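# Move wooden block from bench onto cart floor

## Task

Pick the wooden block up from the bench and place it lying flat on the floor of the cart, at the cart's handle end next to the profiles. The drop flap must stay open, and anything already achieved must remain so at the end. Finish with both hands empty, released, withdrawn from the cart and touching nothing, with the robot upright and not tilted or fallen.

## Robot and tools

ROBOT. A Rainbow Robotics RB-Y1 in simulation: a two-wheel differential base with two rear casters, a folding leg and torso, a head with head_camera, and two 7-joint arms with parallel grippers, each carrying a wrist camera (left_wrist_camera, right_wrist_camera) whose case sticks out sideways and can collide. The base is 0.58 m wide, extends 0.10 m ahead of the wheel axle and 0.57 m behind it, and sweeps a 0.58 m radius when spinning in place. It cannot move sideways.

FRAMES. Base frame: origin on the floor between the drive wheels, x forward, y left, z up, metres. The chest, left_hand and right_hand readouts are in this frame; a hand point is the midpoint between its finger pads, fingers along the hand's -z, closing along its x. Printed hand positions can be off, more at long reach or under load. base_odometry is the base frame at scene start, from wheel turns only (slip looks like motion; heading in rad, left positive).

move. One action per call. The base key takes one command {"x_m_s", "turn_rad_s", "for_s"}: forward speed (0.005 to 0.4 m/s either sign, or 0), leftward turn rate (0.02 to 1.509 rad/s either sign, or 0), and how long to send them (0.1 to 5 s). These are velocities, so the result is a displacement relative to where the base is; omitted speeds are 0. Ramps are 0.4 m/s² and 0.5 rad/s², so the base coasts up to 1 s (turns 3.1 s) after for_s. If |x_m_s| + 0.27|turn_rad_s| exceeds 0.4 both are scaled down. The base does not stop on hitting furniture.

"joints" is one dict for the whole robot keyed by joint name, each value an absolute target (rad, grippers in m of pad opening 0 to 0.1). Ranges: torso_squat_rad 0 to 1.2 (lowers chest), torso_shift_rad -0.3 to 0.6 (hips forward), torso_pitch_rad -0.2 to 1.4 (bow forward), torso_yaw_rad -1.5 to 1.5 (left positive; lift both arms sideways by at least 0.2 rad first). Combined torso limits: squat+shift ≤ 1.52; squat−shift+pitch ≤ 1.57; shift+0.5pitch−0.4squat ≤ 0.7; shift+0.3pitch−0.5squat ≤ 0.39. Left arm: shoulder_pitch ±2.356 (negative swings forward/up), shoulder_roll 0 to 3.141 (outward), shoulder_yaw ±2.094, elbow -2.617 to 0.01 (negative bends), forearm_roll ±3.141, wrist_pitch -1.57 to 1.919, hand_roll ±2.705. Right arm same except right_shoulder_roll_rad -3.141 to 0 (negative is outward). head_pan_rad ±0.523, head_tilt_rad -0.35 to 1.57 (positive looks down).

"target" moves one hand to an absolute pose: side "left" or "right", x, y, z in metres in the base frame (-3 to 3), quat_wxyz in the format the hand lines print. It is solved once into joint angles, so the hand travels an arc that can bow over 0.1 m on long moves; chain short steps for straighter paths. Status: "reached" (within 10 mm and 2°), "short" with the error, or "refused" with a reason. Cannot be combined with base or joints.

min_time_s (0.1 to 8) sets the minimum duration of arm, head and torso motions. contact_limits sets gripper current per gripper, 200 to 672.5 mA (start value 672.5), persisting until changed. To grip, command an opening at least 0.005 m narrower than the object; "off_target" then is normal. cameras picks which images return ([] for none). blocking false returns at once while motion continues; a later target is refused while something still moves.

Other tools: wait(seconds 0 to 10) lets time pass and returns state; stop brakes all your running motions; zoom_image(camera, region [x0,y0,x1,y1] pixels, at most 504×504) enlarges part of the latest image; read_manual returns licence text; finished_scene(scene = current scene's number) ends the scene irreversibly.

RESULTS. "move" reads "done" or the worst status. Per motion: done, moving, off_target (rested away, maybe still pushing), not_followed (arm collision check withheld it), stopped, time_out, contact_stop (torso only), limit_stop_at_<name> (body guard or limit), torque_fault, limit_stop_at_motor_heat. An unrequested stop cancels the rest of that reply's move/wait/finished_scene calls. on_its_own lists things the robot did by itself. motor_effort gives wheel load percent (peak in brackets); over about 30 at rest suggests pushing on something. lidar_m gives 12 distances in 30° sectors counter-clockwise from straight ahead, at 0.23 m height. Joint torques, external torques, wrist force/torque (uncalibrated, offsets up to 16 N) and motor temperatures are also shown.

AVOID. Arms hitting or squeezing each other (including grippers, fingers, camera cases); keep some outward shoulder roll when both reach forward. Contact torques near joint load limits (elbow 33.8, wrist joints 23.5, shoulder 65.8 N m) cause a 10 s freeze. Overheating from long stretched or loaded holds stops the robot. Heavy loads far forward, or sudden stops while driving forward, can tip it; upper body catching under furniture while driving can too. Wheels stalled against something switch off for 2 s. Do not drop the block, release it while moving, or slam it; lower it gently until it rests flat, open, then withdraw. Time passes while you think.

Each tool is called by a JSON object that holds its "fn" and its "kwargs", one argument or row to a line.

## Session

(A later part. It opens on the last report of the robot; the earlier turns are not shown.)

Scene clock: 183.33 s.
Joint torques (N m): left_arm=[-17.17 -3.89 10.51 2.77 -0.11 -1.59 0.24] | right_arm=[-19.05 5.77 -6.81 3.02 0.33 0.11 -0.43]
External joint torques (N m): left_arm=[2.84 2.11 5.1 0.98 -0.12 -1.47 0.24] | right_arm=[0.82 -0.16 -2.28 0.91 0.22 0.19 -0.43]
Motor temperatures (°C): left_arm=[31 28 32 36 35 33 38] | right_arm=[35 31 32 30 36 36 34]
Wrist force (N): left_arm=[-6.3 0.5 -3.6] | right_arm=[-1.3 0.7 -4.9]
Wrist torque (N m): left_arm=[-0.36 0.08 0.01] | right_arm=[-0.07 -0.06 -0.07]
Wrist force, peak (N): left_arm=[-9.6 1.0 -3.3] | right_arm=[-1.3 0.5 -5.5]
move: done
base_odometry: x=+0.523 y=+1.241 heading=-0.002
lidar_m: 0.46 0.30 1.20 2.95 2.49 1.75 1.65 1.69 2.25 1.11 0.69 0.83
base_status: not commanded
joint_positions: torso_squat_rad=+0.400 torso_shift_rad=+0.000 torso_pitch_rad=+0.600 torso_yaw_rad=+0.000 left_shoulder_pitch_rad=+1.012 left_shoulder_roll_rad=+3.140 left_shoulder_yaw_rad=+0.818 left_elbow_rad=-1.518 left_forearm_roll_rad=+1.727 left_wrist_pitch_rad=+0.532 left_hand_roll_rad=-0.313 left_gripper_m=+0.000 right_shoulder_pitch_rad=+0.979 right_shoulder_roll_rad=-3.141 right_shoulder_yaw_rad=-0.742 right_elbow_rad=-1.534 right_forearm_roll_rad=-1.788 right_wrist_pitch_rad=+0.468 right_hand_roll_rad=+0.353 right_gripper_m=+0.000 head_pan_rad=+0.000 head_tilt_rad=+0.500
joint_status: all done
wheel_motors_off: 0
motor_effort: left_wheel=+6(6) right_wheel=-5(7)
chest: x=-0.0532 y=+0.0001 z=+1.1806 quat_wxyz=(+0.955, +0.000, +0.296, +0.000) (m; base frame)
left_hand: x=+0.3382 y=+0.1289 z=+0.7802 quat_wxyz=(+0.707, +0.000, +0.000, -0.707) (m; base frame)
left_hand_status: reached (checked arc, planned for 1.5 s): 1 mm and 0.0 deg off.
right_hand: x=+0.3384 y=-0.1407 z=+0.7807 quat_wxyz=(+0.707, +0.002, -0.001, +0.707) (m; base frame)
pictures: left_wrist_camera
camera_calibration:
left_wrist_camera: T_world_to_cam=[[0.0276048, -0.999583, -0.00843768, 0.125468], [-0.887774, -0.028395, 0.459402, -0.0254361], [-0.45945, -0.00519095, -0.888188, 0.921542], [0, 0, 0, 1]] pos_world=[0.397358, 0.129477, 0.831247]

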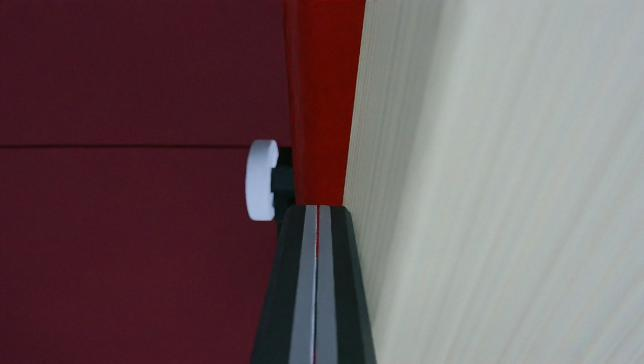

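{"fn": "move", "kwargs": {
  "target": {"side": "right", "x": 0.338, "y": -0.132, "z": 0.78, "quat_wxyz": [0.7071, 0, 0, 0.7071]},
  "min_time_s": 1.5,
  "cameras": ["right_wrist_camera"]
}}

{"fn": "move", "kwargs": {
  "target": {"side": "right", "x": 0.338, "y": -0.126, "z": 0.78, "quat_wxyz": [0.7071, 0, 0, 0.7071]},
  "min_time_s": 1.5,
  "cameras": ["right_wrist_camera"]
}}

Scene clock: 186.70 s.
Joint torques (N m): left_arm=[-17.32 -3.61 10.61 2.72 -0.14 -1.6 0.29] | right_arm=[-19.33 6.14 -7.07 3.19 0.31 0.02 -0.37]
External joint torques (N m): left_arm=[2.69 2.4 5.19 0.93 -0.15 -1.47 0.29] | right_arm=[0.58 0.15 -2.2 1.18 0.19 0.1 -0.37]
Motor temperatures (°C): left_arm=[31 28 32 36 35 33 38] | right_arm=[35 31 32 30 36 36 34]
Wrist force (N): left_arm=[-6.4 -0.2 -4.4] | right_arm=[-1.0 0.8 -5.0]
Wrist torque (N m): left_arm=[-0.28 0.08 -0.05] | right_arm=[-0.09 -0.04 -0.07]
Wrist force, peak (N): left_arm=[-7.3 0.9 -3.9] | right_arm=[-1.2 1.0 -5.5]
move: done
base_odometry: x=+0.523 y=+1.241 heading=-0.002
lidar_m: 0.44 0.30 1.20 2.94 2.49 1.74 1.65 1.72 2.23 1.11 0.70 0.83
base_status: not commanded
joint_positions: torso_squat_rad=+0.400 torso_shift_rad=+0.000 torso_pitch_rad=+0.600 torso_yaw_rad=+0.000 left_shoulder_pitch_rad=+1.012 left_shoulder_roll_rad=+3.140 left_shoulder_yaw_rad=+0.818 left_elbow_rad=-1.518 left_forearm_roll_rad=+1.727 left_wrist_pitch_rad=+0.532 left_hand_roll_rad=-0.313 left_gripper_m=+0.000 right_shoulder_pitch_rad=+0.999 right_shoulder_roll_rad=-3.141 right_shoulder_yaw_rad=-0.790 right_elbow_rad=-1.524 right_forearm_roll_rad=-1.750 right_wrist_pitch_rad=+0.507 right_hand_roll_rad=+0.328 right_gripper_m=+0.000 head_pan_rad=+0.000 head_tilt_rad=+0.500
joint_status: all done
wheel_motors_off: 0
motor_effort: left_wheel=+6(6) right_wheel=-5(7)
chest: x=-0.0532 y=+0.0001 z=+1.1806 quat_wxyz=(+0.955, +0.000, +0.296, +0.000) (m; base frame)
left_hand: x=+0.3382 y=+0.1289 z=+0.7802 quat_wxyz=(+0.707, +0.000, +0.000, -0.707) (m; base frame)
right_hand: x=+0.3384 y=-0.1326 z=+0.7804 quat_wxyz=(+0.707, +0.001, -0.001, +0.707) (m; base frame)
right_hand_status: reached (checked arc, planned for 1.5 s): 1 mm and 0.2 deg off.
pictures: right_wrist_camera
camera_calibration:
right_wrist_camera: T_world_to_cam=[[0.0282141, -0.999179, -0.029073, -0.120567], [-0.861042, -0.0390665, 0.507031, -0.0823828], [-0.507751, 0.0107276, -0.861437, 0.917712], [0, 0, 0, 1]] pos_world=[0.398436, -0.133531, 0.828817]

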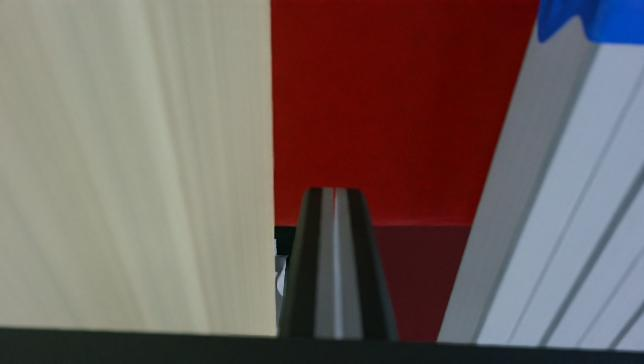

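Scene clock: 188.53 s.
Joint torques (N m): left_arm=[-17.39 -3.89 10.89 2.65 -0.18 -1.59 0.32] | right_arm=[-19.32 5.98 -7.35 3.02 0.39 0.15 -0.26]
External joint torques (N m): left_arm=[2.62 2.12 5.47 0.86 -0.2 -1.47 0.32] | right_arm=[0.61 -0.03 -2.2 1.12 0.27 0.22 -0.26]
Motor temperatures (°C): left_arm=[31 28 32 36 35 33 38] | right_arm=[35 31 32 30 36 36 34]
Wrist force (N): left_arm=[-5.9 0.5 -3.5] | right_arm=[-0.3 1.2 -4.7]
Wrist torque (N m): left_arm=[-0.37 0.14 -0.01] | right_arm=[-0.13 0.02 -0.06]
Wrist force, peak (N): left_arm=[-7.1 1.2 -4.5] | right_arm=[-0.9 0.8 -5.5]
move: done
base_odometry: x=+0.523 y=+1.241 heading=-0.002
lidar_m: 0.45 0.30 1.21 2.96 2.48 1.75 1.65 1.70 2.23 1.11 0.68 0.83
base_status: not commanded
joint_positions: torso_squat_rad=+0.400 torso_shift_rad=+0.000 torso_pitch_rad=+0.600 torso_yaw_rad=+0.000 left_shoulder_pitch_rad=+1.012 left_shoulder_roll_rad=+3.140 left_shoulder_yaw_rad=+0.818 left_elbow_rad=-1.518 left_forearm_roll_rad=+1.727 left_wrist_pitch_rad=+0.532 left_hand_roll_rad=-0.313 left_gripper_m=+0.000 right_shoulder_pitch_rad=+1.016 right_shoulder_roll_rad=-3.141 right_shoulder_yaw_rad=-0.828 right_elbow_rad=-1.516 right_forearm_roll_rad=-1.721 right_wrist_pitch_rad=+0.538 right_hand_roll_rad=+0.310 right_gripper_m=+0.000 head_pan_rad=+0.000 head_tilt_rad=+0.500
joint_status: all done
wheel_motors_off: 0
motor_effort: left_wheel=+6(6) right_wheel=-5(8)
chest: x=-0.0532 y=+0.0001 z=+1.1806 quat_wxyz=(+0.955, +0.000, +0.296, +0.000) (m; base frame)
left_hand: x=+0.3382 y=+0.1289 z=+0.7802 quat_wxyz=(+0.707, +0.000, +0.000, -0.707) (m; base frame)
right_hand: x=+0.3383 y=-0.1265 z=+0.7803 quat_wxyz=(+0.707, +0.001, -0.001, +0.707) (m; base frame)
right_hand_status: reached (checked arc, planned for 1.5 s): 1 mm and 0.1 deg off.
pictures: right_wrist_camera
camera_calibration:
right_wrist_camera: T_world_to_cam=[[0.0284277, -0.999206, -0.0279084, -0.115427], [-0.861257, -0.0386553, 0.506697, -0.0818476], [-0.507374, 0.00963203, -0.861672, 0.917368], [0, 0, 0, 1]] pos_world=[0.398238, -0.127336, 0.828721]

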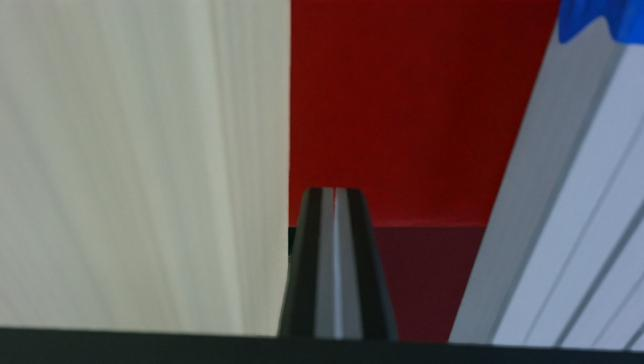

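{"fn": "move", "kwargs": {
  "target": {"side": "right", "x": 0.338, "y": -0.12, "z": 0.78, "quat_wxyz": [0.7071, 0, 0, 0.7071]},
  "min_time_s": 1.5,
  "cameras": ["right_wrist_camera"]
}}

{"fn": "move", "kwargs": {
  "target": {"side": "right", "x": 0.338, "y": -0.114, "z": 0.78, "quat_wxyz": [0.7071, 0, 0, 0.7071]},
  "min_time_s": 1.5,
  "cameras": ["right_wrist_camera"]
}}

Scene clock: 193.27 s.
Joint torques (N m): left_arm=[-17.14 -4.11 10.48 2.68 -0.12 -1.63 0.32] | right_arm=[-19.19 6.05 -7.16 2.81 0.38 0.21 -0.29]
External joint torques (N m): left_arm=[2.86 1.9 5.06 0.89 -0.13 -1.51 0.32] | right_arm=[0.77 0.01 -1.76 1.01 0.25 0.28 -0.29]
Motor temperatures (°C): left_arm=[31 28 32 36 35 33 38] | right_arm=[35 30 32 30 36 36 34]
Wrist force (N): left_arm=[-5.6 1.2 -4.0] | right_arm=[-1.0 0.8 -4.8]
Wrist torque (N m): left_arm=[-0.40 0.14 -0.07] | right_arm=[-0.08 -0.01 -0.06]
Wrist force, peak (N): left_arm=[-6.9 0.7 -4.6] | right_arm=[-1.2 1.0 -5.3]
move: done
base_odometry: x=+0.523 y=+1.241 heading=-0.002
lidar_m: 0.44 0.30 1.22 2.95 2.50 1.74 1.64 1.69 2.25 1.11 0.69 0.84
base_status: not commanded
joint_positions: torso_squat_rad=+0.400 torso_shift_rad=+0.000 torso_pitch_rad=+0.600 torso_yaw_rad=+0.000 left_shoulder_pitch_rad=+1.012 left_shoulder_roll_rad=+3.140 left_shoulder_yaw_rad=+0.818 left_elbow_rad=-1.518 left_forearm_roll_rad=+1.727 left_wrist_pitch_rad=+0.532 left_hand_roll_rad=-0.313 left_gripper_m=+0.000 right_shoulder_pitch_rad=+1.034 right_shoulder_roll_rad=-3.141 right_shoulder_yaw_rad=-0.865 right_elbow_rad=-1.508 right_forearm_roll_rad=-1.695 right_wrist_pitch_rad=+0.569 right_hand_roll_rad=+0.296 right_gripper_m=+0.000 head_pan_rad=+0.000 head_tilt_rad=+0.500
joint_status: all done
wheel_motors_off: 0
motor_effort: left_wheel=+5(6) right_wheel=-5(7)
chest: x=-0.0532 y=+0.0001 z=+1.1806 quat_wxyz=(+0.955, +0.000, +0.296, +0.000) (m; base frame)
left_hand: x=+0.3382 y=+0.1289 z=+0.7802 quat_wxyz=(+0.707, +0.000, +0.000, -0.707) (m; base frame)
right_hand: x=+0.3382 y=-0.1205 z=+0.7803 quat_wxyz=(+0.707, +0.000, -0.001, +0.707) (m; base frame)
right_hand_status: reached (checked arc, planned for 1.5 s): 1 mm and 0.1 deg off.
pictures: right_wrist_camera
camera_calibration:
right_wrist_camera: T_world_to_cam=[[0.0284457, -0.999212, -0.0276785, -0.109631], [-0.861369, -0.0385522, 0.506515, -0.0814073], [-0.507183, 0.00943321, -0.861787, 0.917307], [0, 0, 0, 1]] pos_world=[0.398239, -0.121337, 0.828722]

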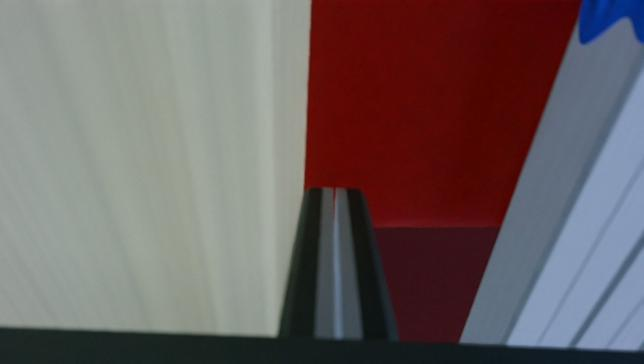

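Scene clock: 195.10 s.
Joint torques (N m): left_arm=[-20.19 -2.05 13.63 2.16 0.34 -3.85 0.36] | right_arm=[-21.76 -1.01 -15.93 -0.44 -0.29 -4.63 -0.11]
External joint torques (N m): left_arm=[-0.19 3.96 8.22 0.37 0.33 -3.73 0.36] | right_arm=[-1.78 -7.07 -10.29 -2.13 -0.42 -4.56 -0.11]
Motor temperatures (°C): left_arm=[31 28 32 36 35 33 38] | right_arm=[35 30 32 30 36 36 34]
Wrist force (N): left_arm=[-14.3 0.6 -5.7] | right_arm=[-23.7 0.9 0.5]
Wrist torque (N m): left_arm=[-0.39 -0.03 -0.11] | right_arm=[-0.16 -0.49 -0.37]
Wrist force, peak (N): left_arm=[-16.8 0.1 -6.7] | right_arm=[-26.1 0.3 -2.3]
move: done
base_odometry: x=+0.523 y=+1.241 heading=-0.002
lidar_m: 0.44 0.29 1.20 2.94 2.49 1.74 1.64 1.70 2.23 1.13 0.68 0.84
base_status: not commanded
joint_positions: torso_squat_rad=+0.400 torso_shift_rad=+0.000 torso_pitch_rad=+0.600 torso_yaw_rad=+0.000 left_shoulder_pitch_rad=+1.013 left_shoulder_roll_rad=+3.140 left_shoulder_yaw_rad=+0.817 left_elbow_rad=-1.518 left_forearm_roll_rad=+1.727 left_wrist_pitch_rad=+0.532 left_hand_roll_rad=-0.313 left_gripper_m=+0.000 right_shoulder_pitch_rad=+1.053 right_shoulder_roll_rad=-3.139 right_shoulder_yaw_rad=-0.903 right_elbow_rad=-1.499 right_forearm_roll_rad=-1.670 right_wrist_pitch_rad=+0.601 right_hand_roll_rad=+0.285 right_gripper_m=+0.000 head_pan_rad=+0.000 head_tilt_rad=+0.500
joint_status: all done
wheel_motors_off: 0
motor_effort: left_wheel=+6(6) right_wheel=-4(7)
chest: x=-0.0533 y=+0.0001 z=+1.1806 quat_wxyz=(+0.955, +0.000, +0.296, +0.000) (m; base frame)
left_hand: x=+0.3381 y=+0.1295 z=+0.7799 quat_wxyz=(+0.708, +0.000, +0.001, -0.707) (m; base frame)
right_hand: x=+0.3385 y=-0.1166 z=+0.7800 quat_wxyz=(+0.708, -0.001, +0.001, +0.706) (m; base frame)
right_hand_status: reached (checked arc, planned for 1.5 s): 3 mm and 0.2 deg off.
pictures: right_wrist_camera
camera_calibration:
right_wrist_camera: T_world_to_cam=[[0.0260205, -0.999371, -0.0240802, -0.107797], [-0.861566, -0.0346359, 0.506463, -0.0804141], [-0.506978, 0.00756828, -0.861926, 0.91702], [0, 0, 0, 1]] pos_world=[0.398432, -0.117454, 0.828534]

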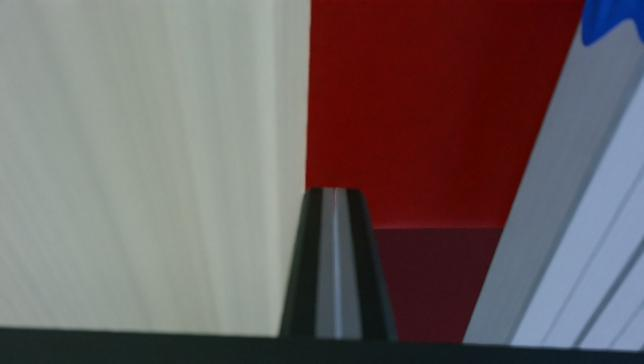

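{"fn": "move", "kwargs": {
  "target": {"side": "left", "x": 0.338, "y": 0.124, "z": 0.78, "quat_wxyz": [0.7071, 0, 0, -0.7071]},
  "min_time_s": 1.5,
  "cameras": []
}}

{"fn": "move", "kwargs": {
  "target": {"side": "right", "x": 0.338, "y": -0.107, "z": 0.78, "quat_wxyz": [0.7071, 0, 0, 0.7071]},
  "min_time_s": 1.5,
  "cameras": ["right_wrist_camera"]
}}

Scene clock: 198.93 s.
Joint torques (N m): left_arm=[-21.28 3.6 23.15 1.56 0.76 -7.7 0.7] | right_arm=[-23.61 -2.41 -15.86 -1.54 -0.65 -5.81 -0.02]
External joint torques (N m): left_arm=[-1.27 9.62 17.59 -0.16 0.75 -7.59 0.7] | right_arm=[-3.64 -8.47 -10.23 -3.23 -0.78 -5.74 -0.02]
Motor temperatures (°C): left_arm=[31 28 32 36 35 33 38] | right_arm=[35 30 32 30 36 37 34]
Wrist force (N): left_arm=[-33.3 -2.6 2.1] | right_arm=[-28.8 -0.1 -2.9]
Wrist torque (N m): left_arm=[-0.34 -0.35 -0.36] | right_arm=[-0.06 -0.56 -0.43]
Wrist force, peak (N): left_arm=[-34.9 -2.0 -0.2] | right_arm=[-30.4 -0.9 -3.2]
move: done
base_odometry: x=+0.523 y=+1.241 heading=-0.002
lidar_m: 0.44 0.29 1.21 2.95 2.48 1.74 1.65 1.71 2.23 1.12 0.68 0.82
base_status: not commanded
joint_positions: torso_squat_rad=+0.400 torso_shift_rad=+0.000 torso_pitch_rad=+0.600 torso_yaw_rad=+0.000 left_shoulder_pitch_rad=+1.025 left_shoulder_roll_rad=+3.139 left_shoulder_yaw_rad=+0.840 left_elbow_rad=-1.513 left_forearm_roll_rad=+1.708 left_wrist_pitch_rad=+0.554 left_hand_roll_rad=-0.303 left_gripper_m=+0.000 right_shoulder_pitch_rad=+1.054 right_shoulder_roll_rad=-3.139 right_shoulder_yaw_rad=-0.903 right_elbow_rad=-1.498 right_forearm_roll_rad=-1.670 right_wrist_pitch_rad=+0.602 right_hand_roll_rad=+0.285 right_gripper_m=+0.000 head_pan_rad=+0.000 head_tilt_rad=+0.500
joint_status: all done
wheel_motors_off: 0
motor_effort: left_wheel=+5(6) right_wheel=-6(7)
chest: x=-0.0534 y=+0.0001 z=+1.1807 quat_wxyz=(+0.955, +0.000, +0.295, +0.000) (m; base frame)
left_hand: x=+0.3380 y=+0.1275 z=+0.7796 quat_wxyz=(+0.708, +0.002, +0.002, -0.706) (m; base frame)
left_hand_status: reached (checked arc, planned for 1.5 s): 4 mm and 0.3 deg off.
right_hand: x=+0.3385 y=-0.1169 z=+0.7800 quat_wxyz=(+0.708, -0.001, +0.001, +0.706) (m; base frame)
pictures: none
No camera images: "cameras" was empty.

Scene clock: 200.77 s.
Joint torques (N m): left_arm=[-23.97 6.31 27.02 1.09 1.23 -10.27 0.74] | right_arm=[-24.84 -14.05 -27.64 -5.43 -1.26 -11.08 0.34]
External joint torques (N m): left_arm=[-3.97 12.33 21.48 -0.63 1.21 -10.16 0.74] | right_arm=[-4.84 -20.14 -21.74 -7 -1.4 -11.02 0.34]
Motor temperatures (°C): left_arm=[31 28 32 36 35 33 38] | right_arm=[35 30 32 30 36 37 34]
Wrist force (N): left_arm=[-41.8 -3.6 -0.4] | right_arm=[-54.2 -0.2 5.2]
Wrist torque (N m): left_arm=[-0.31 -0.36 -0.52] | right_arm=[-0.14 -1.06 -0.71]
Wrist force, peak (N): left_arm=[-45.4 -3.4 -1.0] | right_arm=[-57.7 -1.1 3.4]
move: done
base_odometry: x=+0.523 y=+1.241 heading=-0.002
lidar_m: 0.45 0.30 1.21 2.94 2.50 1.75 1.65 1.72 2.23 1.12 0.68 0.84
base_status: not commanded
joint_positions: torso_squat_rad=+0.400 torso_shift_rad=+0.000 torso_pitch_rad=+0.600 torso_yaw_rad=+0.000 left_shoulder_pitch_rad=+1.026 left_shoulder_roll_rad=+3.138 left_shoulder_yaw_rad=+0.839 left_elbow_rad=-1.512 left_forearm_roll_rad=+1.708 left_wrist_pitch_rad=+0.555 left_hand_roll_rad=-0.303 left_gripper_m=+0.000 right_shoulder_pitch_rad=+1.078 right_shoulder_roll_rad=-3.136 right_shoulder_yaw_rad=-0.948 right_elbow_rad=-1.486 right_forearm_roll_rad=-1.641 right_wrist_pitch_rad=+0.640 right_hand_roll_rad=+0.275 right_gripper_m=+0.000 head_pan_rad=+0.000 head_tilt_rad=+0.500
joint_status: all done
wheel_motors_off: 0
motor_effort: left_wheel=+5(6) right_wheel=-4(7)
chest: x=-0.0535 y=+0.0001 z=+1.1807 quat_wxyz=(+0.955, +0.000, +0.295, +0.000) (m; base frame)
left_hand: x=+0.3377 y=+0.1284 z=+0.7795 quat_wxyz=(+0.708, +0.002, +0.003, -0.706) (m; base frame)
right_hand: x=+0.3392 y=-0.1130 z=+0.7798 quat_wxyz=(+0.710, -0.003, +0.002, +0.705) (m; base frame)
right_hand_status: reached (checked arc, planned for 1.5 s): 6 mm and 0.6 deg off.
pictures: right_wrist_camera
camera_calibration:
right_wrist_camera: T_world_to_cam=[[0.0217624, -0.999566, -0.0198671, -0.106056], [-0.862183, -0.028824, 0.505776, -0.0781249], [-0.506129, 0.00612219, -0.862436, 0.917102], [0, 0, 0, 1]] pos_world=[0.399122, -0.113877, 0.828349]

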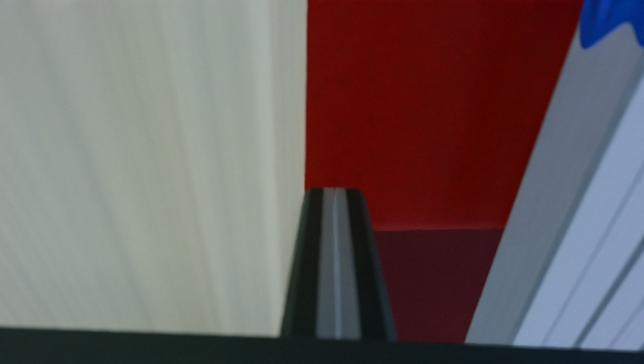

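{"fn": "move", "kwargs": {
  "joints": {"torso_squat_rad": 0.35},
  "min_time_s": 3,
  "cameras": ["head_camera", "right_wrist_camera", "left_wrist_camera"]
}}

Scene clock: 205.03 s.
Joint torques (N m): left_arm=[-28.91 6.4 28.83 1.08 1.26 -10.21 0.68] | right_arm=[-28.61 -11.8 -26.53 -5.95 -1.46 -9.44 0.28]
External joint torques (N m): left_arm=[-8.93 12.42 23.29 -0.62 1.25 -10.11 0.68] | right_arm=[-8.63 -17.88 -20.63 -7.49 -1.6 -9.39 0.28]
Motor temperatures (°C): left_arm=[32 28 32 36 35 34 38] | right_arm=[35 31 33 30 36 37 34]
Wrist force (N): left_arm=[-43.3 -2.3 -17.5] | right_arm=[-44.9 -3.8 -14.0]
Wrist torque (N m): left_arm=[-0.15 -0.15 -0.50] | right_arm=[0.06 -0.80 -0.64]
Wrist force, peak (N): left_arm=[-44.2 -4.0 -17.9] | right_arm=[-55.2 -0.2 5.8]
move: done
base_odometry: x=+0.523 y=+1.241 heading=-0.002
lidar_m: 0.43 0.30 1.21 2.94 2.50 1.74 1.65 1.71 2.24 1.11 0.69 0.83
base_status: not commanded
joint_positions: torso_squat_rad=+0.350 torso_shift_rad=+0.000 torso_pitch_rad=+0.601 torso_yaw_rad=+0.000 left_shoulder_pitch_rad=+1.027 left_shoulder_roll_rad=+3.138 left_shoulder_yaw_rad=+0.839 left_elbow_rad=-1.512 left_forearm_roll_rad=+1.708 left_wrist_pitch_rad=+0.555 left_hand_roll_rad=-0.303 left_gripper_m=+0.000 right_shoulder_pitch_rad=+1.079 right_shoulder_roll_rad=-3.136 right_shoulder_yaw_rad=-0.948 right_elbow_rad=-1.486 right_forearm_roll_rad=-1.641 right_wrist_pitch_rad=+0.640 right_hand_roll_rad=+0.275 right_gripper_m=+0.000 head_pan_rad=+0.000 head_tilt_rad=+0.500
joint_status: all done
wheel_motors_off: 0
motor_effort: left_wheel=+5(6) right_wheel=-5(6)
chest: x=-0.0529 y=+0.0001 z=+1.1933 quat_wxyz=(+0.955, +0.000, +0.296, +0.000) (m; base frame)
left_hand: x=+0.3373 y=+0.1289 z=+0.7911 quat_wxyz=(+0.708, +0.001, +0.004, -0.706) (m; base frame)
right_hand: x=+0.3389 y=-0.1126 z=+0.7916 quat_wxyz=(+0.710, -0.002, +0.002, +0.705) (m; base frame)
pictures: head_camera, left_wrist_camera, right_wrist_camera
camera_calibration:
head_camera: T_world_to_cam=[[-0.0135611, -0.999502, -0.0285077, 0.0385492], [-0.86409, 0.0260607, -0.502663, 0.795889], [0.503155, 0.0178166, -0.864012, 1.06863], [0, 0, 0, 1]] pos_world=[0.150554, -0.00125082, 1.32447]
left_wrist_camera: T_world_to_cam=[[0.0306154, -0.999393, -0.0166202, 0.13105], [-0.886099, -0.034831, 0.462186, -0.0331649], [-0.462484, 0.00057715, -0.886627, 0.929874], [0, 0, 0, 1]] pos_world=[0.396653, 0.129279, 0.841958]
right_wrist_camera: T_world_to_cam=[[0.022177, -0.999543, -0.0205203, -0.105131], [-0.861131, -0.0295254, 0.507525, -0.0861786], [-0.507899, 0.00641528, -0.861393, 0.926946], [0, 0, 0, 1]] pos_world=[0.398915, -0.113574, 0.840045]

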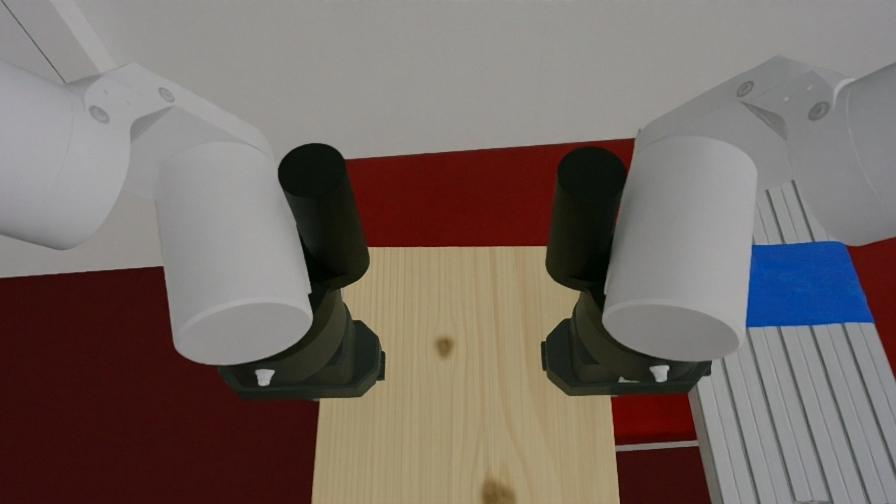

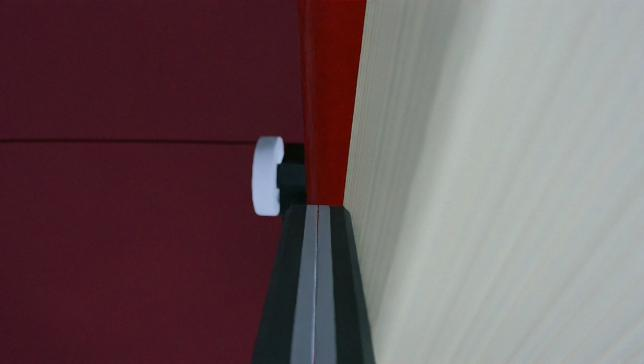

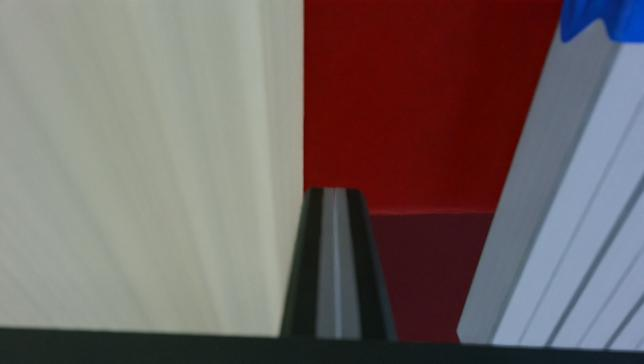

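{"fn": "move", "kwargs": {
  "joints": {"torso_squat_rad": 0.1},
  "min_time_s": 3,
  "cameras": ["head_camera", "right_wrist_camera", "left_wrist_camera"]
}}

Scene clock: 209.47 s.
Joint torques (N m): left_arm=[-28.74 6.19 29.07 1.19 1.34 -10.16 0.69] | right_arm=[-28.55 -11.98 -26.75 -5.77 -1.5 -9.28 0.34]
External joint torques (N m): left_arm=[-8.76 12.21 23.53 -0.51 1.32 -10.05 0.69] | right_arm=[-8.57 -18.06 -20.85 -7.32 -1.64 -9.22 0.34]
Motor temperatures (°C): left_arm=[32 28 33 36 35 34 38] | right_arm=[35 31 33 30 36 38 34]
Wrist force (N): left_arm=[-43.3 -1.7 -17.8] | right_arm=[-44.0 -3.4 -14.5]
Wrist torque (N m): left_arm=[-0.26 -0.14 -0.48] | right_arm=[0.04 -0.72 -0.62]
Wrist force, peak (N): left_arm=[-44.4 -2.4 -17.9] | right_arm=[-44.8 -4.2 -14.5]
move: done
base_odometry: x=+0.523 y=+1.241 heading=-0.002
lidar_m: 0.44 0.30 1.21 2.96 2.50 1.75 1.64 1.70 2.23 1.13 0.69 0.83
base_status: not commanded
joint_positions: torso_squat_rad=+0.100 torso_shift_rad=+0.000 torso_pitch_rad=+0.601 torso_yaw_rad=+0.000 left_shoulder_pitch_rad=+1.027 left_shoulder_roll_rad=+3.138 left_shoulder_yaw_rad=+0.839 left_elbow_rad=-1.512 left_forearm_roll_rad=+1.708 left_wrist_pitch_rad=+0.555 left_hand_roll_rad=-0.303 left_gripper_m=+0.000 right_shoulder_pitch_rad=+1.079 right_shoulder_roll_rad=-3.136 right_shoulder_yaw_rad=-0.948 right_elbow_rad=-1.486 right_forearm_roll_rad=-1.641 right_wrist_pitch_rad=+0.640 right_hand_roll_rad=+0.275 right_gripper_m=+0.000 head_pan_rad=+0.000 head_tilt_rad=+0.500
joint_status: all done
wheel_motors_off: 0
motor_effort: left_wheel=+5(6) right_wheel=-6(7)
chest: x=-0.0529 y=+0.0001 z=+1.2322 quat_wxyz=(+0.955, +0.000, +0.296, +0.000) (m; base frame)
left_hand: x=+0.3373 y=+0.1289 z=+0.8301 quat_wxyz=(+0.708, +0.001, +0.004, -0.706) (m; base frame)
right_hand: x=+0.3389 y=-0.1126 z=+0.8305 quat_wxyz=(+0.710, -0.002, +0.002, +0.705) (m; base frame)
pictures: head_camera, left_wrist_camera, right_wrist_camera
camera_calibration:
head_camera: T_world_to_cam=[[-0.0135601, -0.999502, -0.0285065, 0.0396564], [-0.864133, 0.0260577, -0.502588, 0.815347], [0.50308, 0.0178183, -0.864056, 1.10231], [0, 0, 0, 1]] pos_world=[0.150554, -0.00125083, 1.36338]
left_wrist_camera: T_world_to_cam=[[0.0306179, -0.999393, -0.0166216, 0.131697], [-0.886099, -0.0348339, 0.462186, -0.0511436], [-0.462484, 0.00057718, -0.886627, 0.964364], [0, 0, 0, 1]] pos_world=[0.396653, 0.129279, 0.880858]
right_wrist_camera: T_world_to_cam=[[0.022177, -0.999543, -0.0205203, -0.104332], [-0.861131, -0.0295254, 0.507525, -0.105921], [-0.507899, 0.00641528, -0.861393, 0.960454], [0, 0, 0, 1]] pos_world=[0.398915, -0.113574, 0.878945]

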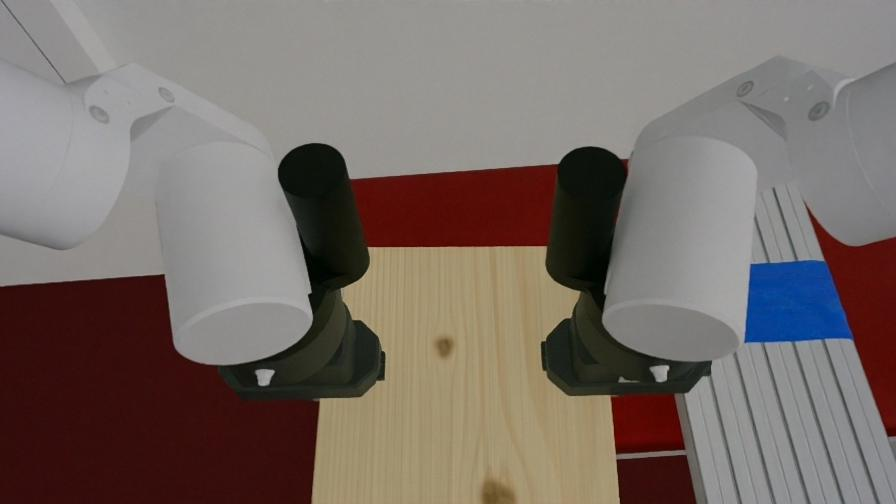

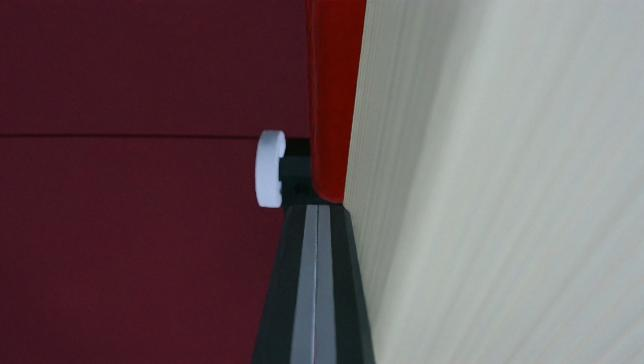

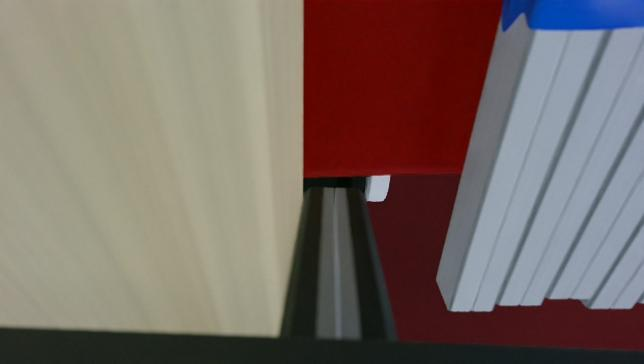

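{"fn": "move", "kwargs": {
  "target": {"side": "left", "x": 0.338, "y": 0.120, "z": 0.8315, "quat_wxyz": [0.7071, 0, 0, -0.7071]},
  "min_time_s": 2,
  "cameras": ["head_camera"]
}}

Scene clock: 213.27 s.
Joint torques (N m): left_arm=[-31.22 8.67 37.17 0.61 1.69 -12.73 0.99] | right_arm=[-30.65 -14.14 -27.81 -7.56 -1.94 -11.55 0.27]
External joint torques (N m): left_arm=[-11.24 14.69 31.49 -1.01 1.68 -12.63 0.99] | right_arm=[-10.67 -20.21 -21.92 -9.11 -2.08 -11.49 0.27]
Motor temperatures (°C): left_arm=[32 28 33 36 35 35 38] | right_arm=[36 31 33 30 36 38 34]
Wrist force (N): left_arm=[-55.8 -3.7 -18.5] | right_arm=[-56.2 -5.4 -14.4]
Wrist torque (N m): left_arm=[-0.09 -0.30 -0.62] | right_arm=[0.16 -0.95 -0.76]
Wrist force, peak (N): left_arm=[-56.9 -3.9 -18.5] | right_arm=[-57.6 -5.4 -14.5]
move: done
base_odometry: x=+0.523 y=+1.241 heading=-0.002
lidar_m: 0.45 0.31 1.22 2.95 2.50 1.75 1.65 1.72 2.24 1.12 0.68 0.83
base_status: not commanded
joint_positions: torso_squat_rad=+0.100 torso_shift_rad=+0.000 torso_pitch_rad=+0.601 torso_yaw_rad=+0.000 left_shoulder_pitch_rad=+1.038 left_shoulder_roll_rad=+3.137 left_shoulder_yaw_rad=+0.860 left_elbow_rad=-1.509 left_forearm_roll_rad=+1.690 left_wrist_pitch_rad=+0.574 left_hand_roll_rad=-0.292 left_gripper_m=-0.001 right_shoulder_pitch_rad=+1.079 right_shoulder_roll_rad=-3.136 right_shoulder_yaw_rad=-0.948 right_elbow_rad=-1.486 right_forearm_roll_rad=-1.640 right_wrist_pitch_rad=+0.640 right_hand_roll_rad=+0.275 right_gripper_m=-0.001 head_pan_rad=+0.000 head_tilt_rad=+0.500
joint_status: all done
wheel_motors_off: 0
motor_effort: left_wheel=+5(6) right_wheel=-6(7)
chest: x=-0.0529 y=+0.0001 z=+1.2322 quat_wxyz=(+0.955, +0.000, +0.296, +0.000) (m; base frame)
left_hand: x=+0.3370 y=+0.1263 z=+0.8298 quat_wxyz=(+0.709, +0.002, +0.005, -0.706) (m; base frame)
left_hand_status: reached (checked arc, planned for 2.0 s): 7 mm and 0.7 deg off.
right_hand: x=+0.3389 y=-0.1133 z=+0.8304 quat_wxyz=(+0.710, -0.002, +0.003, +0.704) (m; base frame)
pictures: head_camera
camera_calibration:
head_camera: T_world_to_cam=[[-0.0135601, -0.999502, -0.0285065, 0.0396564], [-0.864133, 0.0260577, -0.502588, 0.815347], [0.50308, 0.0178183, -0.864056, 1.10231], [0, 0, 0, 1]] pos_world=[0.150554, -0.00125083, 1.36338]

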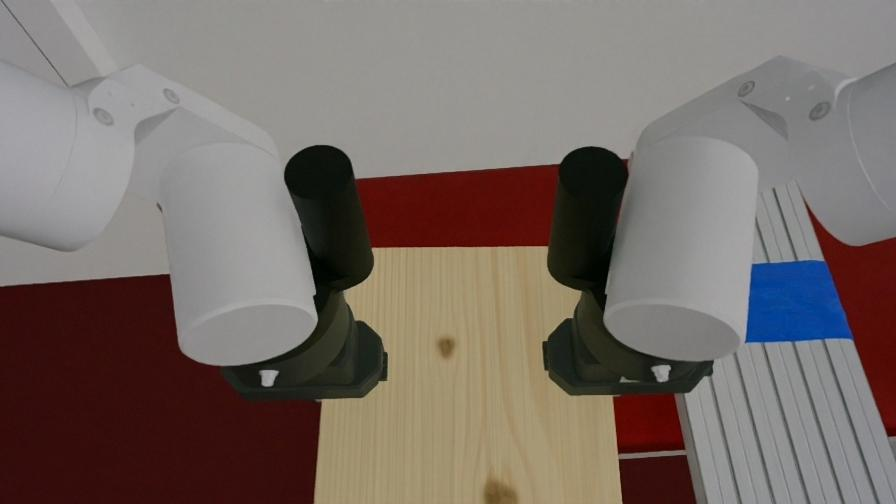

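{"fn": "move", "kwargs": {
  "joints": {"torso_squat_rad": 0.37},
  "min_time_s": 3,
  "cameras": []
}}

{"fn": "move", "kwargs": {
  "joints": {"torso_squat_rad": 0.40},
  "min_time_s": 2,
  "cameras": ["left_wrist_camera"]
}}

Scene clock: 223.90 s.
Joint torques (N m): left_arm=[-31.61 8.54 37.35 0.58 1.73 -12.77 0.98] | right_arm=[-30.57 -14.14 -28.13 -7.21 -1.9 -11.49 0.28]
External joint torques (N m): left_arm=[-11.63 14.57 31.66 -1.05 1.72 -12.67 0.98] | right_arm=[-10.59 -20.22 -22.24 -8.76 -2.04 -11.43 0.28]
Motor temperatures (°C): left_arm=[32 28 33 36 35 36 38] | right_arm=[36 31 33 31 36 40 34]
Wrist force (N): left_arm=[-55.3 -3.7 -18.7] | right_arm=[-56.1 -5.5 -14.3]
Wrist torque (N m): left_arm=[-0.11 -0.31 -0.65] | right_arm=[0.16 -0.93 -0.78]
Wrist force, peak (N): left_arm=[-56.8 -3.3 -18.4] | right_arm=[-56.9 -5.2 -14.3]
move: done
base_odometry: x=+0.523 y=+1.241 heading=-0.002
lidar_m: 0.44 0.30 1.20 2.94 2.49 1.75 1.64 1.70 2.24 1.12 0.69 0.83
base_status: not commanded
joint_positions: torso_squat_rad=+0.370 torso_shift_rad=+0.000 torso_pitch_rad=+0.601 torso_yaw_rad=+0.000 left_shoulder_pitch_rad=+1.038 left_shoulder_roll_rad=+3.137 left_shoulder_yaw_rad=+0.860 left_elbow_rad=-1.509 left_forearm_roll_rad=+1.690 left_wrist_pitch_rad=+0.574 left_hand_roll_rad=-0.292 left_gripper_m=-0.001 right_shoulder_pitch_rad=+1.079 right_shoulder_roll_rad=-3.136 right_shoulder_yaw_rad=-0.948 right_elbow_rad=-1.486 right_forearm_roll_rad=-1.640 right_wrist_pitch_rad=+0.640 right_hand_roll_rad=+0.275 right_gripper_m=-0.001 head_pan_rad=+0.000 head_tilt_rad=+0.500
joint_status: all done
wheel_motors_off: 0
motor_effort: left_wheel=+5(6) right_wheel=-4(6)
chest: x=-0.0530 y=+0.0001 z=+1.1884 quat_wxyz=(+0.955, +0.000, +0.296, +0.000) (m; base frame)
left_hand: x=+0.3369 y=+0.1263 z=+0.7861 quat_wxyz=(+0.709, +0.002, +0.005, -0.706) (m; base frame)
right_hand: x=+0.3389 y=-0.1133 z=+0.7867 quat_wxyz=(+0.710, -0.002, +0.003, +0.704) (m; base frame)
pictures: none
No camera images: "cameras" was empty.

Scene clock: 226.17 s.
Joint torques (N m): left_arm=[-23.94 13.11 34.74 -3.28 2.41 -13.2 1.03] | right_arm=[-24.21 -17.83 -27.41 -11.2 -2.82 -11.32 0.5]
External joint torques (N m): left_arm=[-3.92 19.15 29.05 -4.95 2.4 -13.1 1.03] | right_arm=[-4.19 -23.92 -21.51 -12.78 -2.97 -11.26 0.5]
Motor temperatures (°C): left_arm=[32 28 33 36 35 37 38] | right_arm=[36 31 33 31 36 40 34]
Wrist force (N): left_arm=[-59.8 2.2 7.5] | right_arm=[-57.3 -11.9 8.3]
Wrist torque (N m): left_arm=[-0.52 -0.59 -0.62] | right_arm=[0.04 -1.14 -0.85]
Wrist force, peak (N): left_arm=[-60.8 2.3 7.1] | right_arm=[-58.1 -12.4 9.0]
move: done
base_odometry: x=+0.523 y=+1.241 heading=-0.002
lidar_m: 0.44 0.30 1.21 2.94 2.49 1.73 1.65 1.71 2.24 1.11 0.69 0.83
base_status: not commanded
joint_positions: torso_squat_rad=+0.400 torso_shift_rad=+0.000 torso_pitch_rad=+0.599 torso_yaw_rad=+0.000 left_shoulder_pitch_rad=+1.036 left_shoulder_roll_rad=+3.136 left_shoulder_yaw_rad=+0.861 left_elbow_rad=-1.508 left_forearm_roll_rad=+1.690 left_wrist_pitch_rad=+0.574 left_hand_roll_rad=-0.292 left_gripper_m=-0.001 right_shoulder_pitch_rad=+1.078 right_shoulder_roll_rad=-3.135 right_shoulder_yaw_rad=-0.948 right_elbow_rad=-1.485 right_forearm_roll_rad=-1.640 right_wrist_pitch_rad=+0.640 right_hand_roll_rad=+0.275 right_gripper_m=-0.001 head_pan_rad=+0.000 head_tilt_rad=+0.500
joint_status: all done
wheel_motors_off: 0
motor_effort: left_wheel=+4(5) right_wheel=-6(8)
chest: x=-0.0538 y=+0.0001 z=+1.1808 quat_wxyz=(+0.956, +0.000, +0.295, +0.000) (m; base frame)
left_hand: x=+0.3384 y=+0.1262 z=+0.7800 quat_wxyz=(+0.709, +0.004, +0.003, -0.705) (m; base frame)
right_hand: x=+0.3402 y=-0.1133 z=+0.7805 quat_wxyz=(+0.710, -0.004, +0.001, +0.704) (m; base frame)
pictures: left_wrist_camera
camera_calibration:
left_wrist_camera: T_world_to_cam=[[0.0322597, -0.999305, -0.0186506, 0.12927], [-0.888325, -0.0372194, 0.457704, -0.0226384], [-0.45808, 0.0018024, -0.888909, 0.920658], [0, 0, 0, 1]] pos_world=[0.397455, 0.126678, 0.831154]

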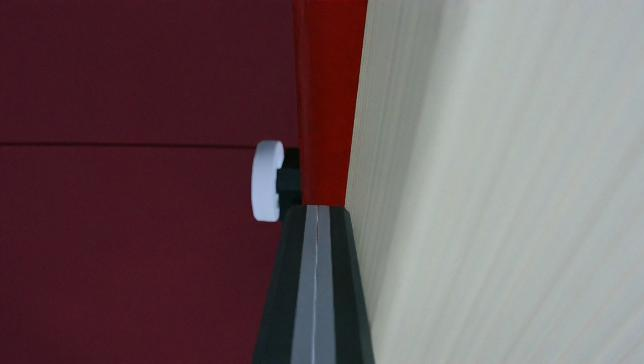

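{"fn": "move", "kwargs": {
  "target": {"side": "left", "x": 0.338, "y": 0.134, "z": 0.78, "quat_wxyz": [0.7071, 0, 0, -0.7071]},
  "min_time_s": 2,
  "cameras": []
}}

{"fn": "move", "kwargs": {
  "target": {"side": "left", "x": 0.338, "y": 0.165, "z": 0.78, "quat_wxyz": [0.7071, 0, 0, -0.7071]},
  "min_time_s": 2,
  "cameras": ["left_wrist_camera"]
}}

{"fn": "move", "kwargs": {
  "target": {"side": "right", "x": 0.338, "y": -0.15, "z": 0.78, "quat_wxyz": [0.7071, 0, 0, 0.7071]},
  "min_time_s": 2,
  "cameras": ["right_wrist_camera"]
}}

{"fn": "move", "kwargs": {
  "joints": {"torso_squat_rad": 0.1},
  "min_time_s": 2,
  "cameras": ["head_camera"]
}}

Scene clock: 232.57 s.
Joint torques (N m): left_arm=[-18.3 -1.68 12.52 -1.1 0.43 -4.11 -0.14] | right_arm=[-22.22 -6.07 -16.8 -4.78 -1.56 -5.2 0.35]
External joint torques (N m): left_arm=[1.58 4.38 6.86 -2.71 0.42 -3.99 -0.14] | right_arm=[-2.21 -12.15 -10.86 -6.34 -1.7 -5.13 0.35]
Motor temperatures (°C): left_arm=[32 28 34 36 35 37 38] | right_arm=[36 31 34 31 36 41 34]
Wrist force (N): left_arm=[-15.4 2.1 -4.0] | right_arm=[-26.3 -4.3 1.6]
Wrist torque (N m): left_arm=[-0.38 -0.09 -0.15] | right_arm=[0.00 -0.53 -0.44]
Wrist force, peak (N): left_arm=[-61.2 2.3 8.0] | right_arm=[-58.1 -12.2 8.9]
move: done
base_odometry: x=+0.523 y=+1.241 heading=-0.002
lidar_m: 0.46 0.30 1.20 2.94 2.49 1.73 1.64 1.71 2.22 1.11 0.68 0.83
base_status: not commanded
joint_positions: torso_squat_rad=+0.400 torso_shift_rad=+0.000 torso_pitch_rad=+0.599 torso_yaw_rad=+0.000 left_shoulder_pitch_rad=+1.040 left_shoulder_roll_rad=+3.108 left_shoulder_yaw_rad=+0.854 left_elbow_rad=-1.521 left_forearm_roll_rad=+1.684 left_wrist_pitch_rad=+0.560 left_hand_roll_rad=-0.312 left_gripper_m=+0.000 right_shoulder_pitch_rad=+1.077 right_shoulder_roll_rad=-3.138 right_shoulder_yaw_rad=-0.951 right_elbow_rad=-1.487 right_forearm_roll_rad=-1.640 right_wrist_pitch_rad=+0.639 right_hand_roll_rad=+0.275 right_gripper_m=+0.000 head_pan_rad=+0.000 head_tilt_rad=+0.500
joint_status: all done
wheel_motors_off: 0
motor_effort: left_wheel=+4(5) right_wheel=-6(7)
chest: x=-0.0535 y=+0.0001 z=+1.1807 quat_wxyz=(+0.955, +0.000, +0.295, +0.000) (m; base frame)
left_hand: x=+0.3383 y=+0.1352 z=+0.7796 quat_wxyz=(+0.708, +0.001, +0.001, -0.707) (m; base frame)
left_hand_status: reached (checked arc, planned for 2.0 s): 1 mm and 0.2 deg off.
right_hand: x=+0.3393 y=-0.1104 z=+0.7804 quat_wxyz=(+0.709, -0.001, +0.000, +0.705) (m; base frame)
pictures: none
No camera images: "cameras" was empty.

Scene clock: 234.90 s.
Joint torques (N m): left_arm=[-16.39 -6.73 5.2 0.71 -0.25 -0.77 -0.31] | right_arm=[-22.34 1.51 -10.75 -1.29 -0.85 -1.7 0.4]
External joint torques (N m): left_arm=[3.04 -0.62 -0.27 -0.82 -0.26 -0.64 -0.31] | right_arm=[-2.33 -4.56 -4.8 -2.83 -0.99 -1.63 0.4]
Motor temperatures (°C): left_arm=[32 28 33 36 35 37 38] | right_arm=[36 31 33 31 36 40 34]
Wrist force (N): left_arm=[1.0 0.8 -7.8] | right_arm=[-8.9 -1.1 -2.5]
Wrist torque (N m): left_arm=[-0.22 0.19 0.09] | right_arm=[-0.12 -0.21 -0.17]
Wrist force, peak (N): left_arm=[-15.8 0.9 -3.3] | right_arm=[-25.9 -4.1 1.6]
move: done
base_odometry: x=+0.523 y=+1.241 heading=-0.002
lidar_m: 0.44 0.31 1.21 2.94 2.50 1.73 1.65 1.71 2.23 1.12 0.69 0.81
base_status: not commanded
joint_positions: torso_squat_rad=+0.400 torso_shift_rad=+0.000 torso_pitch_rad=+0.600 torso_yaw_rad=+0.000 left_shoulder_pitch_rad=+1.045 left_shoulder_roll_rad=+3.032 left_shoulder_yaw_rad=+0.829 left_elbow_rad=-1.555 left_forearm_roll_rad=+1.668 left_wrist_pitch_rad=+0.530 left_hand_roll_rad=-0.358 left_gripper_m=+0.000 right_shoulder_pitch_rad=+1.077 right_shoulder_roll_rad=-3.140 right_shoulder_yaw_rad=-0.952 right_elbow_rad=-1.487 right_forearm_roll_rad=-1.641 right_wrist_pitch_rad=+0.638 right_hand_roll_rad=+0.275 right_gripper_m=+0.000 head_pan_rad=+0.000 head_tilt_rad=+0.500
joint_status: all done
wheel_motors_off: 0
motor_effort: left_wheel=+4(4) right_wheel=-6(8)
chest: x=-0.0535 y=+0.0001 z=+1.1807 quat_wxyz=(+0.955, +0.000, +0.295, +0.000) (m; base frame)
left_hand: x=+0.3383 y=+0.1648 z=+0.7800 quat_wxyz=(+0.707, +0.000, +0.000, -0.707) (m; base frame)
left_hand_status: reached (checked arc, planned for 2.0 s): 0 mm and 0.0 deg off.
right_hand: x=+0.3386 y=-0.1088 z=+0.7803 quat_wxyz=(+0.708, +0.000, -0.001, +0.706) (m; base frame)
pictures: left_wrist_camera
camera_calibration:
left_wrist_camera: T_world_to_cam=[[0.0269332, -0.9996, -0.00862568, 0.161779], [-0.888103, -0.0278881, 0.458798, -0.0238206], [-0.458855, -0.0046964, -0.888499, 0.921579], [0, 0, 0, 1]] pos_world=[0.397359, 0.165378, 0.831146]

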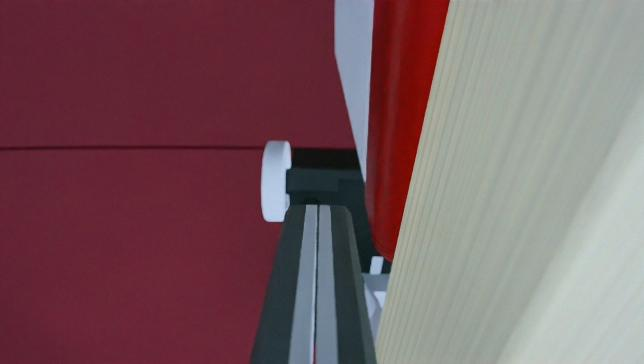

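Scene clock: 237.23 s.
Joint torques (N m): left_arm=[-16.28 -7.1 5.45 0.66 -0.41 -0.57 -0.29] | right_arm=[-18.41 8.51 -4.36 0.76 0.26 -0.34 0.3]
External joint torques (N m): left_arm=[3.16 -0.99 -0.02 -0.87 -0.42 -0.45 -0.29] | right_arm=[1.02 2.29 1.34 -0.67 0.13 -0.27 0.3]
Motor temperatures (°C): left_arm=[32 28 33 36 35 36 38] | right_arm=[36 31 33 31 36 40 34]
Wrist force (N): left_arm=[0.9 0.6 -7.8] | right_arm=[-0.6 1.9 -4.6]
Wrist torque (N m): left_arm=[-0.20 0.23 0.10] | right_arm=[-0.23 0.04 -0.05]
Wrist force, peak (N): left_arm=[1.0 0.0 -8.3] | right_arm=[-9.5 -0.8 -2.3]
move: done
base_odometry: x=+0.523 y=+1.241 heading=-0.002
lidar_m: 0.44 0.30 1.21 2.94 2.49 1.74 1.65 1.70 2.23 1.12 0.68 0.82
base_status: not commanded
joint_positions: torso_squat_rad=+0.400 torso_shift_rad=+0.000 torso_pitch_rad=+0.600 torso_yaw_rad=+0.000 left_shoulder_pitch_rad=+1.045 left_shoulder_roll_rad=+3.032 left_shoulder_yaw_rad=+0.829 left_elbow_rad=-1.555 left_forearm_roll_rad=+1.668 left_wrist_pitch_rad=+0.530 left_hand_roll_rad=-0.358 left_gripper_m=+0.000 right_shoulder_pitch_rad=+1.084 right_shoulder_roll_rad=-3.036 right_shoulder_yaw_rad=-0.916 right_elbow_rad=-1.542 right_forearm_roll_rad=-1.615 right_wrist_pitch_rad=+0.597 right_hand_roll_rad=+0.325 right_gripper_m=+0.000 head_pan_rad=+0.000 head_tilt_rad=+0.500
joint_status: all done
wheel_motors_off: 0
motor_effort: left_wheel=+3(5) right_wheel=-5(7)
chest: x=-0.0534 y=+0.0001 z=+1.1807 quat_wxyz=(+0.955, +0.000, +0.295, +0.000) (m; base frame)
left_hand: x=+0.3383 y=+0.1648 z=+0.7800 quat_wxyz=(+0.707, +0.000, +0.000, -0.707) (m; base frame)
right_hand: x=+0.3382 y=-0.1496 z=+0.7801 quat_wxyz=(+0.707, +0.000, +0.000, +0.707) (m; base frame)
right_hand_status: reached (checked arc, planned for 2.0 s): 0 mm and 0.0 deg off.
pictures: right_wrist_camera
camera_calibration:
right_wrist_camera: T_world_to_cam=[[0.0293264, -0.999217, -0.026558, -0.139895], [-0.861475, -0.0387412, 0.50632, -0.0823334], [-0.506953, 0.0080305, -0.861936, 0.917184], [0, 0, 0, 1]] pos_world=[0.398143, -0.15034, 0.828526]

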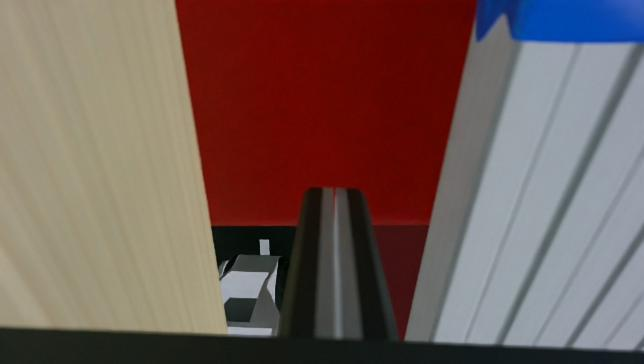

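Scene clock: 239.50 s.
Joint torques (N m): left_arm=[-16.71 -7.2 5.78 0.87 -0.36 -0.63 -0.27] | right_arm=[-19.2 8.35 -4.14 1.17 0.2 -0.15 0.22]
External joint torques (N m): left_arm=[2.72 -1.09 0.31 -0.66 -0.38 -0.5 -0.27] | right_arm=[0.22 2.14 1.56 -0.26 0.07 -0.08 0.22]
Motor temperatures (°C): left_arm=[32 28 33 36 35 36 38] | right_arm=[36 31 33 31 36 40 34]
Wrist force (N): left_arm=[1.5 0.6 -7.8] | right_arm=[-0.4 2.1 -4.6]
Wrist torque (N m): left_arm=[-0.24 0.24 0.02] | right_arm=[-0.24 0.05 -0.05]
Wrist force, peak (N): left_arm=[1.2 0.6 -8.5] | right_arm=[-0.7 1.5 -5.3]
move: done
base_odometry: x=+0.523 y=+1.241 heading=-0.002
lidar_m: 0.43 0.31 1.21 2.95 2.49 1.75 1.65 1.70 2.23 1.12 0.69 0.83
base_status: not commanded
joint_positions: torso_squat_rad=+0.100 torso_shift_rad=+0.000 torso_pitch_rad=+0.600 torso_yaw_rad=+0.000 left_shoulder_pitch_rad=+1.045 left_shoulder_roll_rad=+3.032 left_shoulder_yaw_rad=+0.829 left_elbow_rad=-1.555 left_forearm_roll_rad=+1.668 left_wrist_pitch_rad=+0.530 left_hand_roll_rad=-0.358 left_gripper_m=+0.000 right_shoulder_pitch_rad=+1.084 right_shoulder_roll_rad=-3.036 right_shoulder_yaw_rad=-0.916 right_elbow_rad=-1.542 right_forearm_roll_rad=-1.615 right_wrist_pitch_rad=+0.597 right_hand_roll_rad=+0.325 right_gripper_m=+0.000 head_pan_rad=+0.000 head_tilt_rad=+0.500
joint_status: all done
wheel_motors_off: 0
motor_effort: left_wheel=+5(6) right_wheel=-4(7)
chest: x=-0.0532 y=+0.0001 z=+1.2324 quat_wxyz=(+0.955, +0.000, +0.296, +0.000) (m; base frame)
left_hand: x=+0.3382 y=+0.1648 z=+0.8315 quat_wxyz=(+0.707, +0.000, +0.000, -0.707) (m; base frame)
right_hand: x=+0.3381 y=-0.1496 z=+0.8316 quat_wxyz=(+0.707, +0.000, +0.000, +0.707) (m; base frame)
pictures: head_camera
camera_calibration:
head_camera: T_world_to_cam=[[-0.0135397, -0.999502, -0.0285185, 0.0396699], [-0.863772, 0.026059, -0.503209, 0.815893], [0.503702, 0.0178202, -0.863694, 1.1021], [0, 0, 0, 1]] pos_world=[0.150153, -0.00125083, 1.36357]

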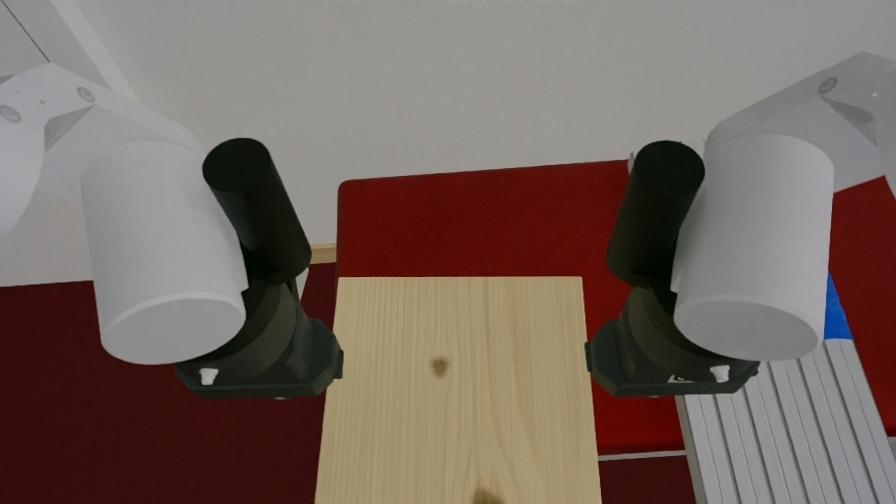

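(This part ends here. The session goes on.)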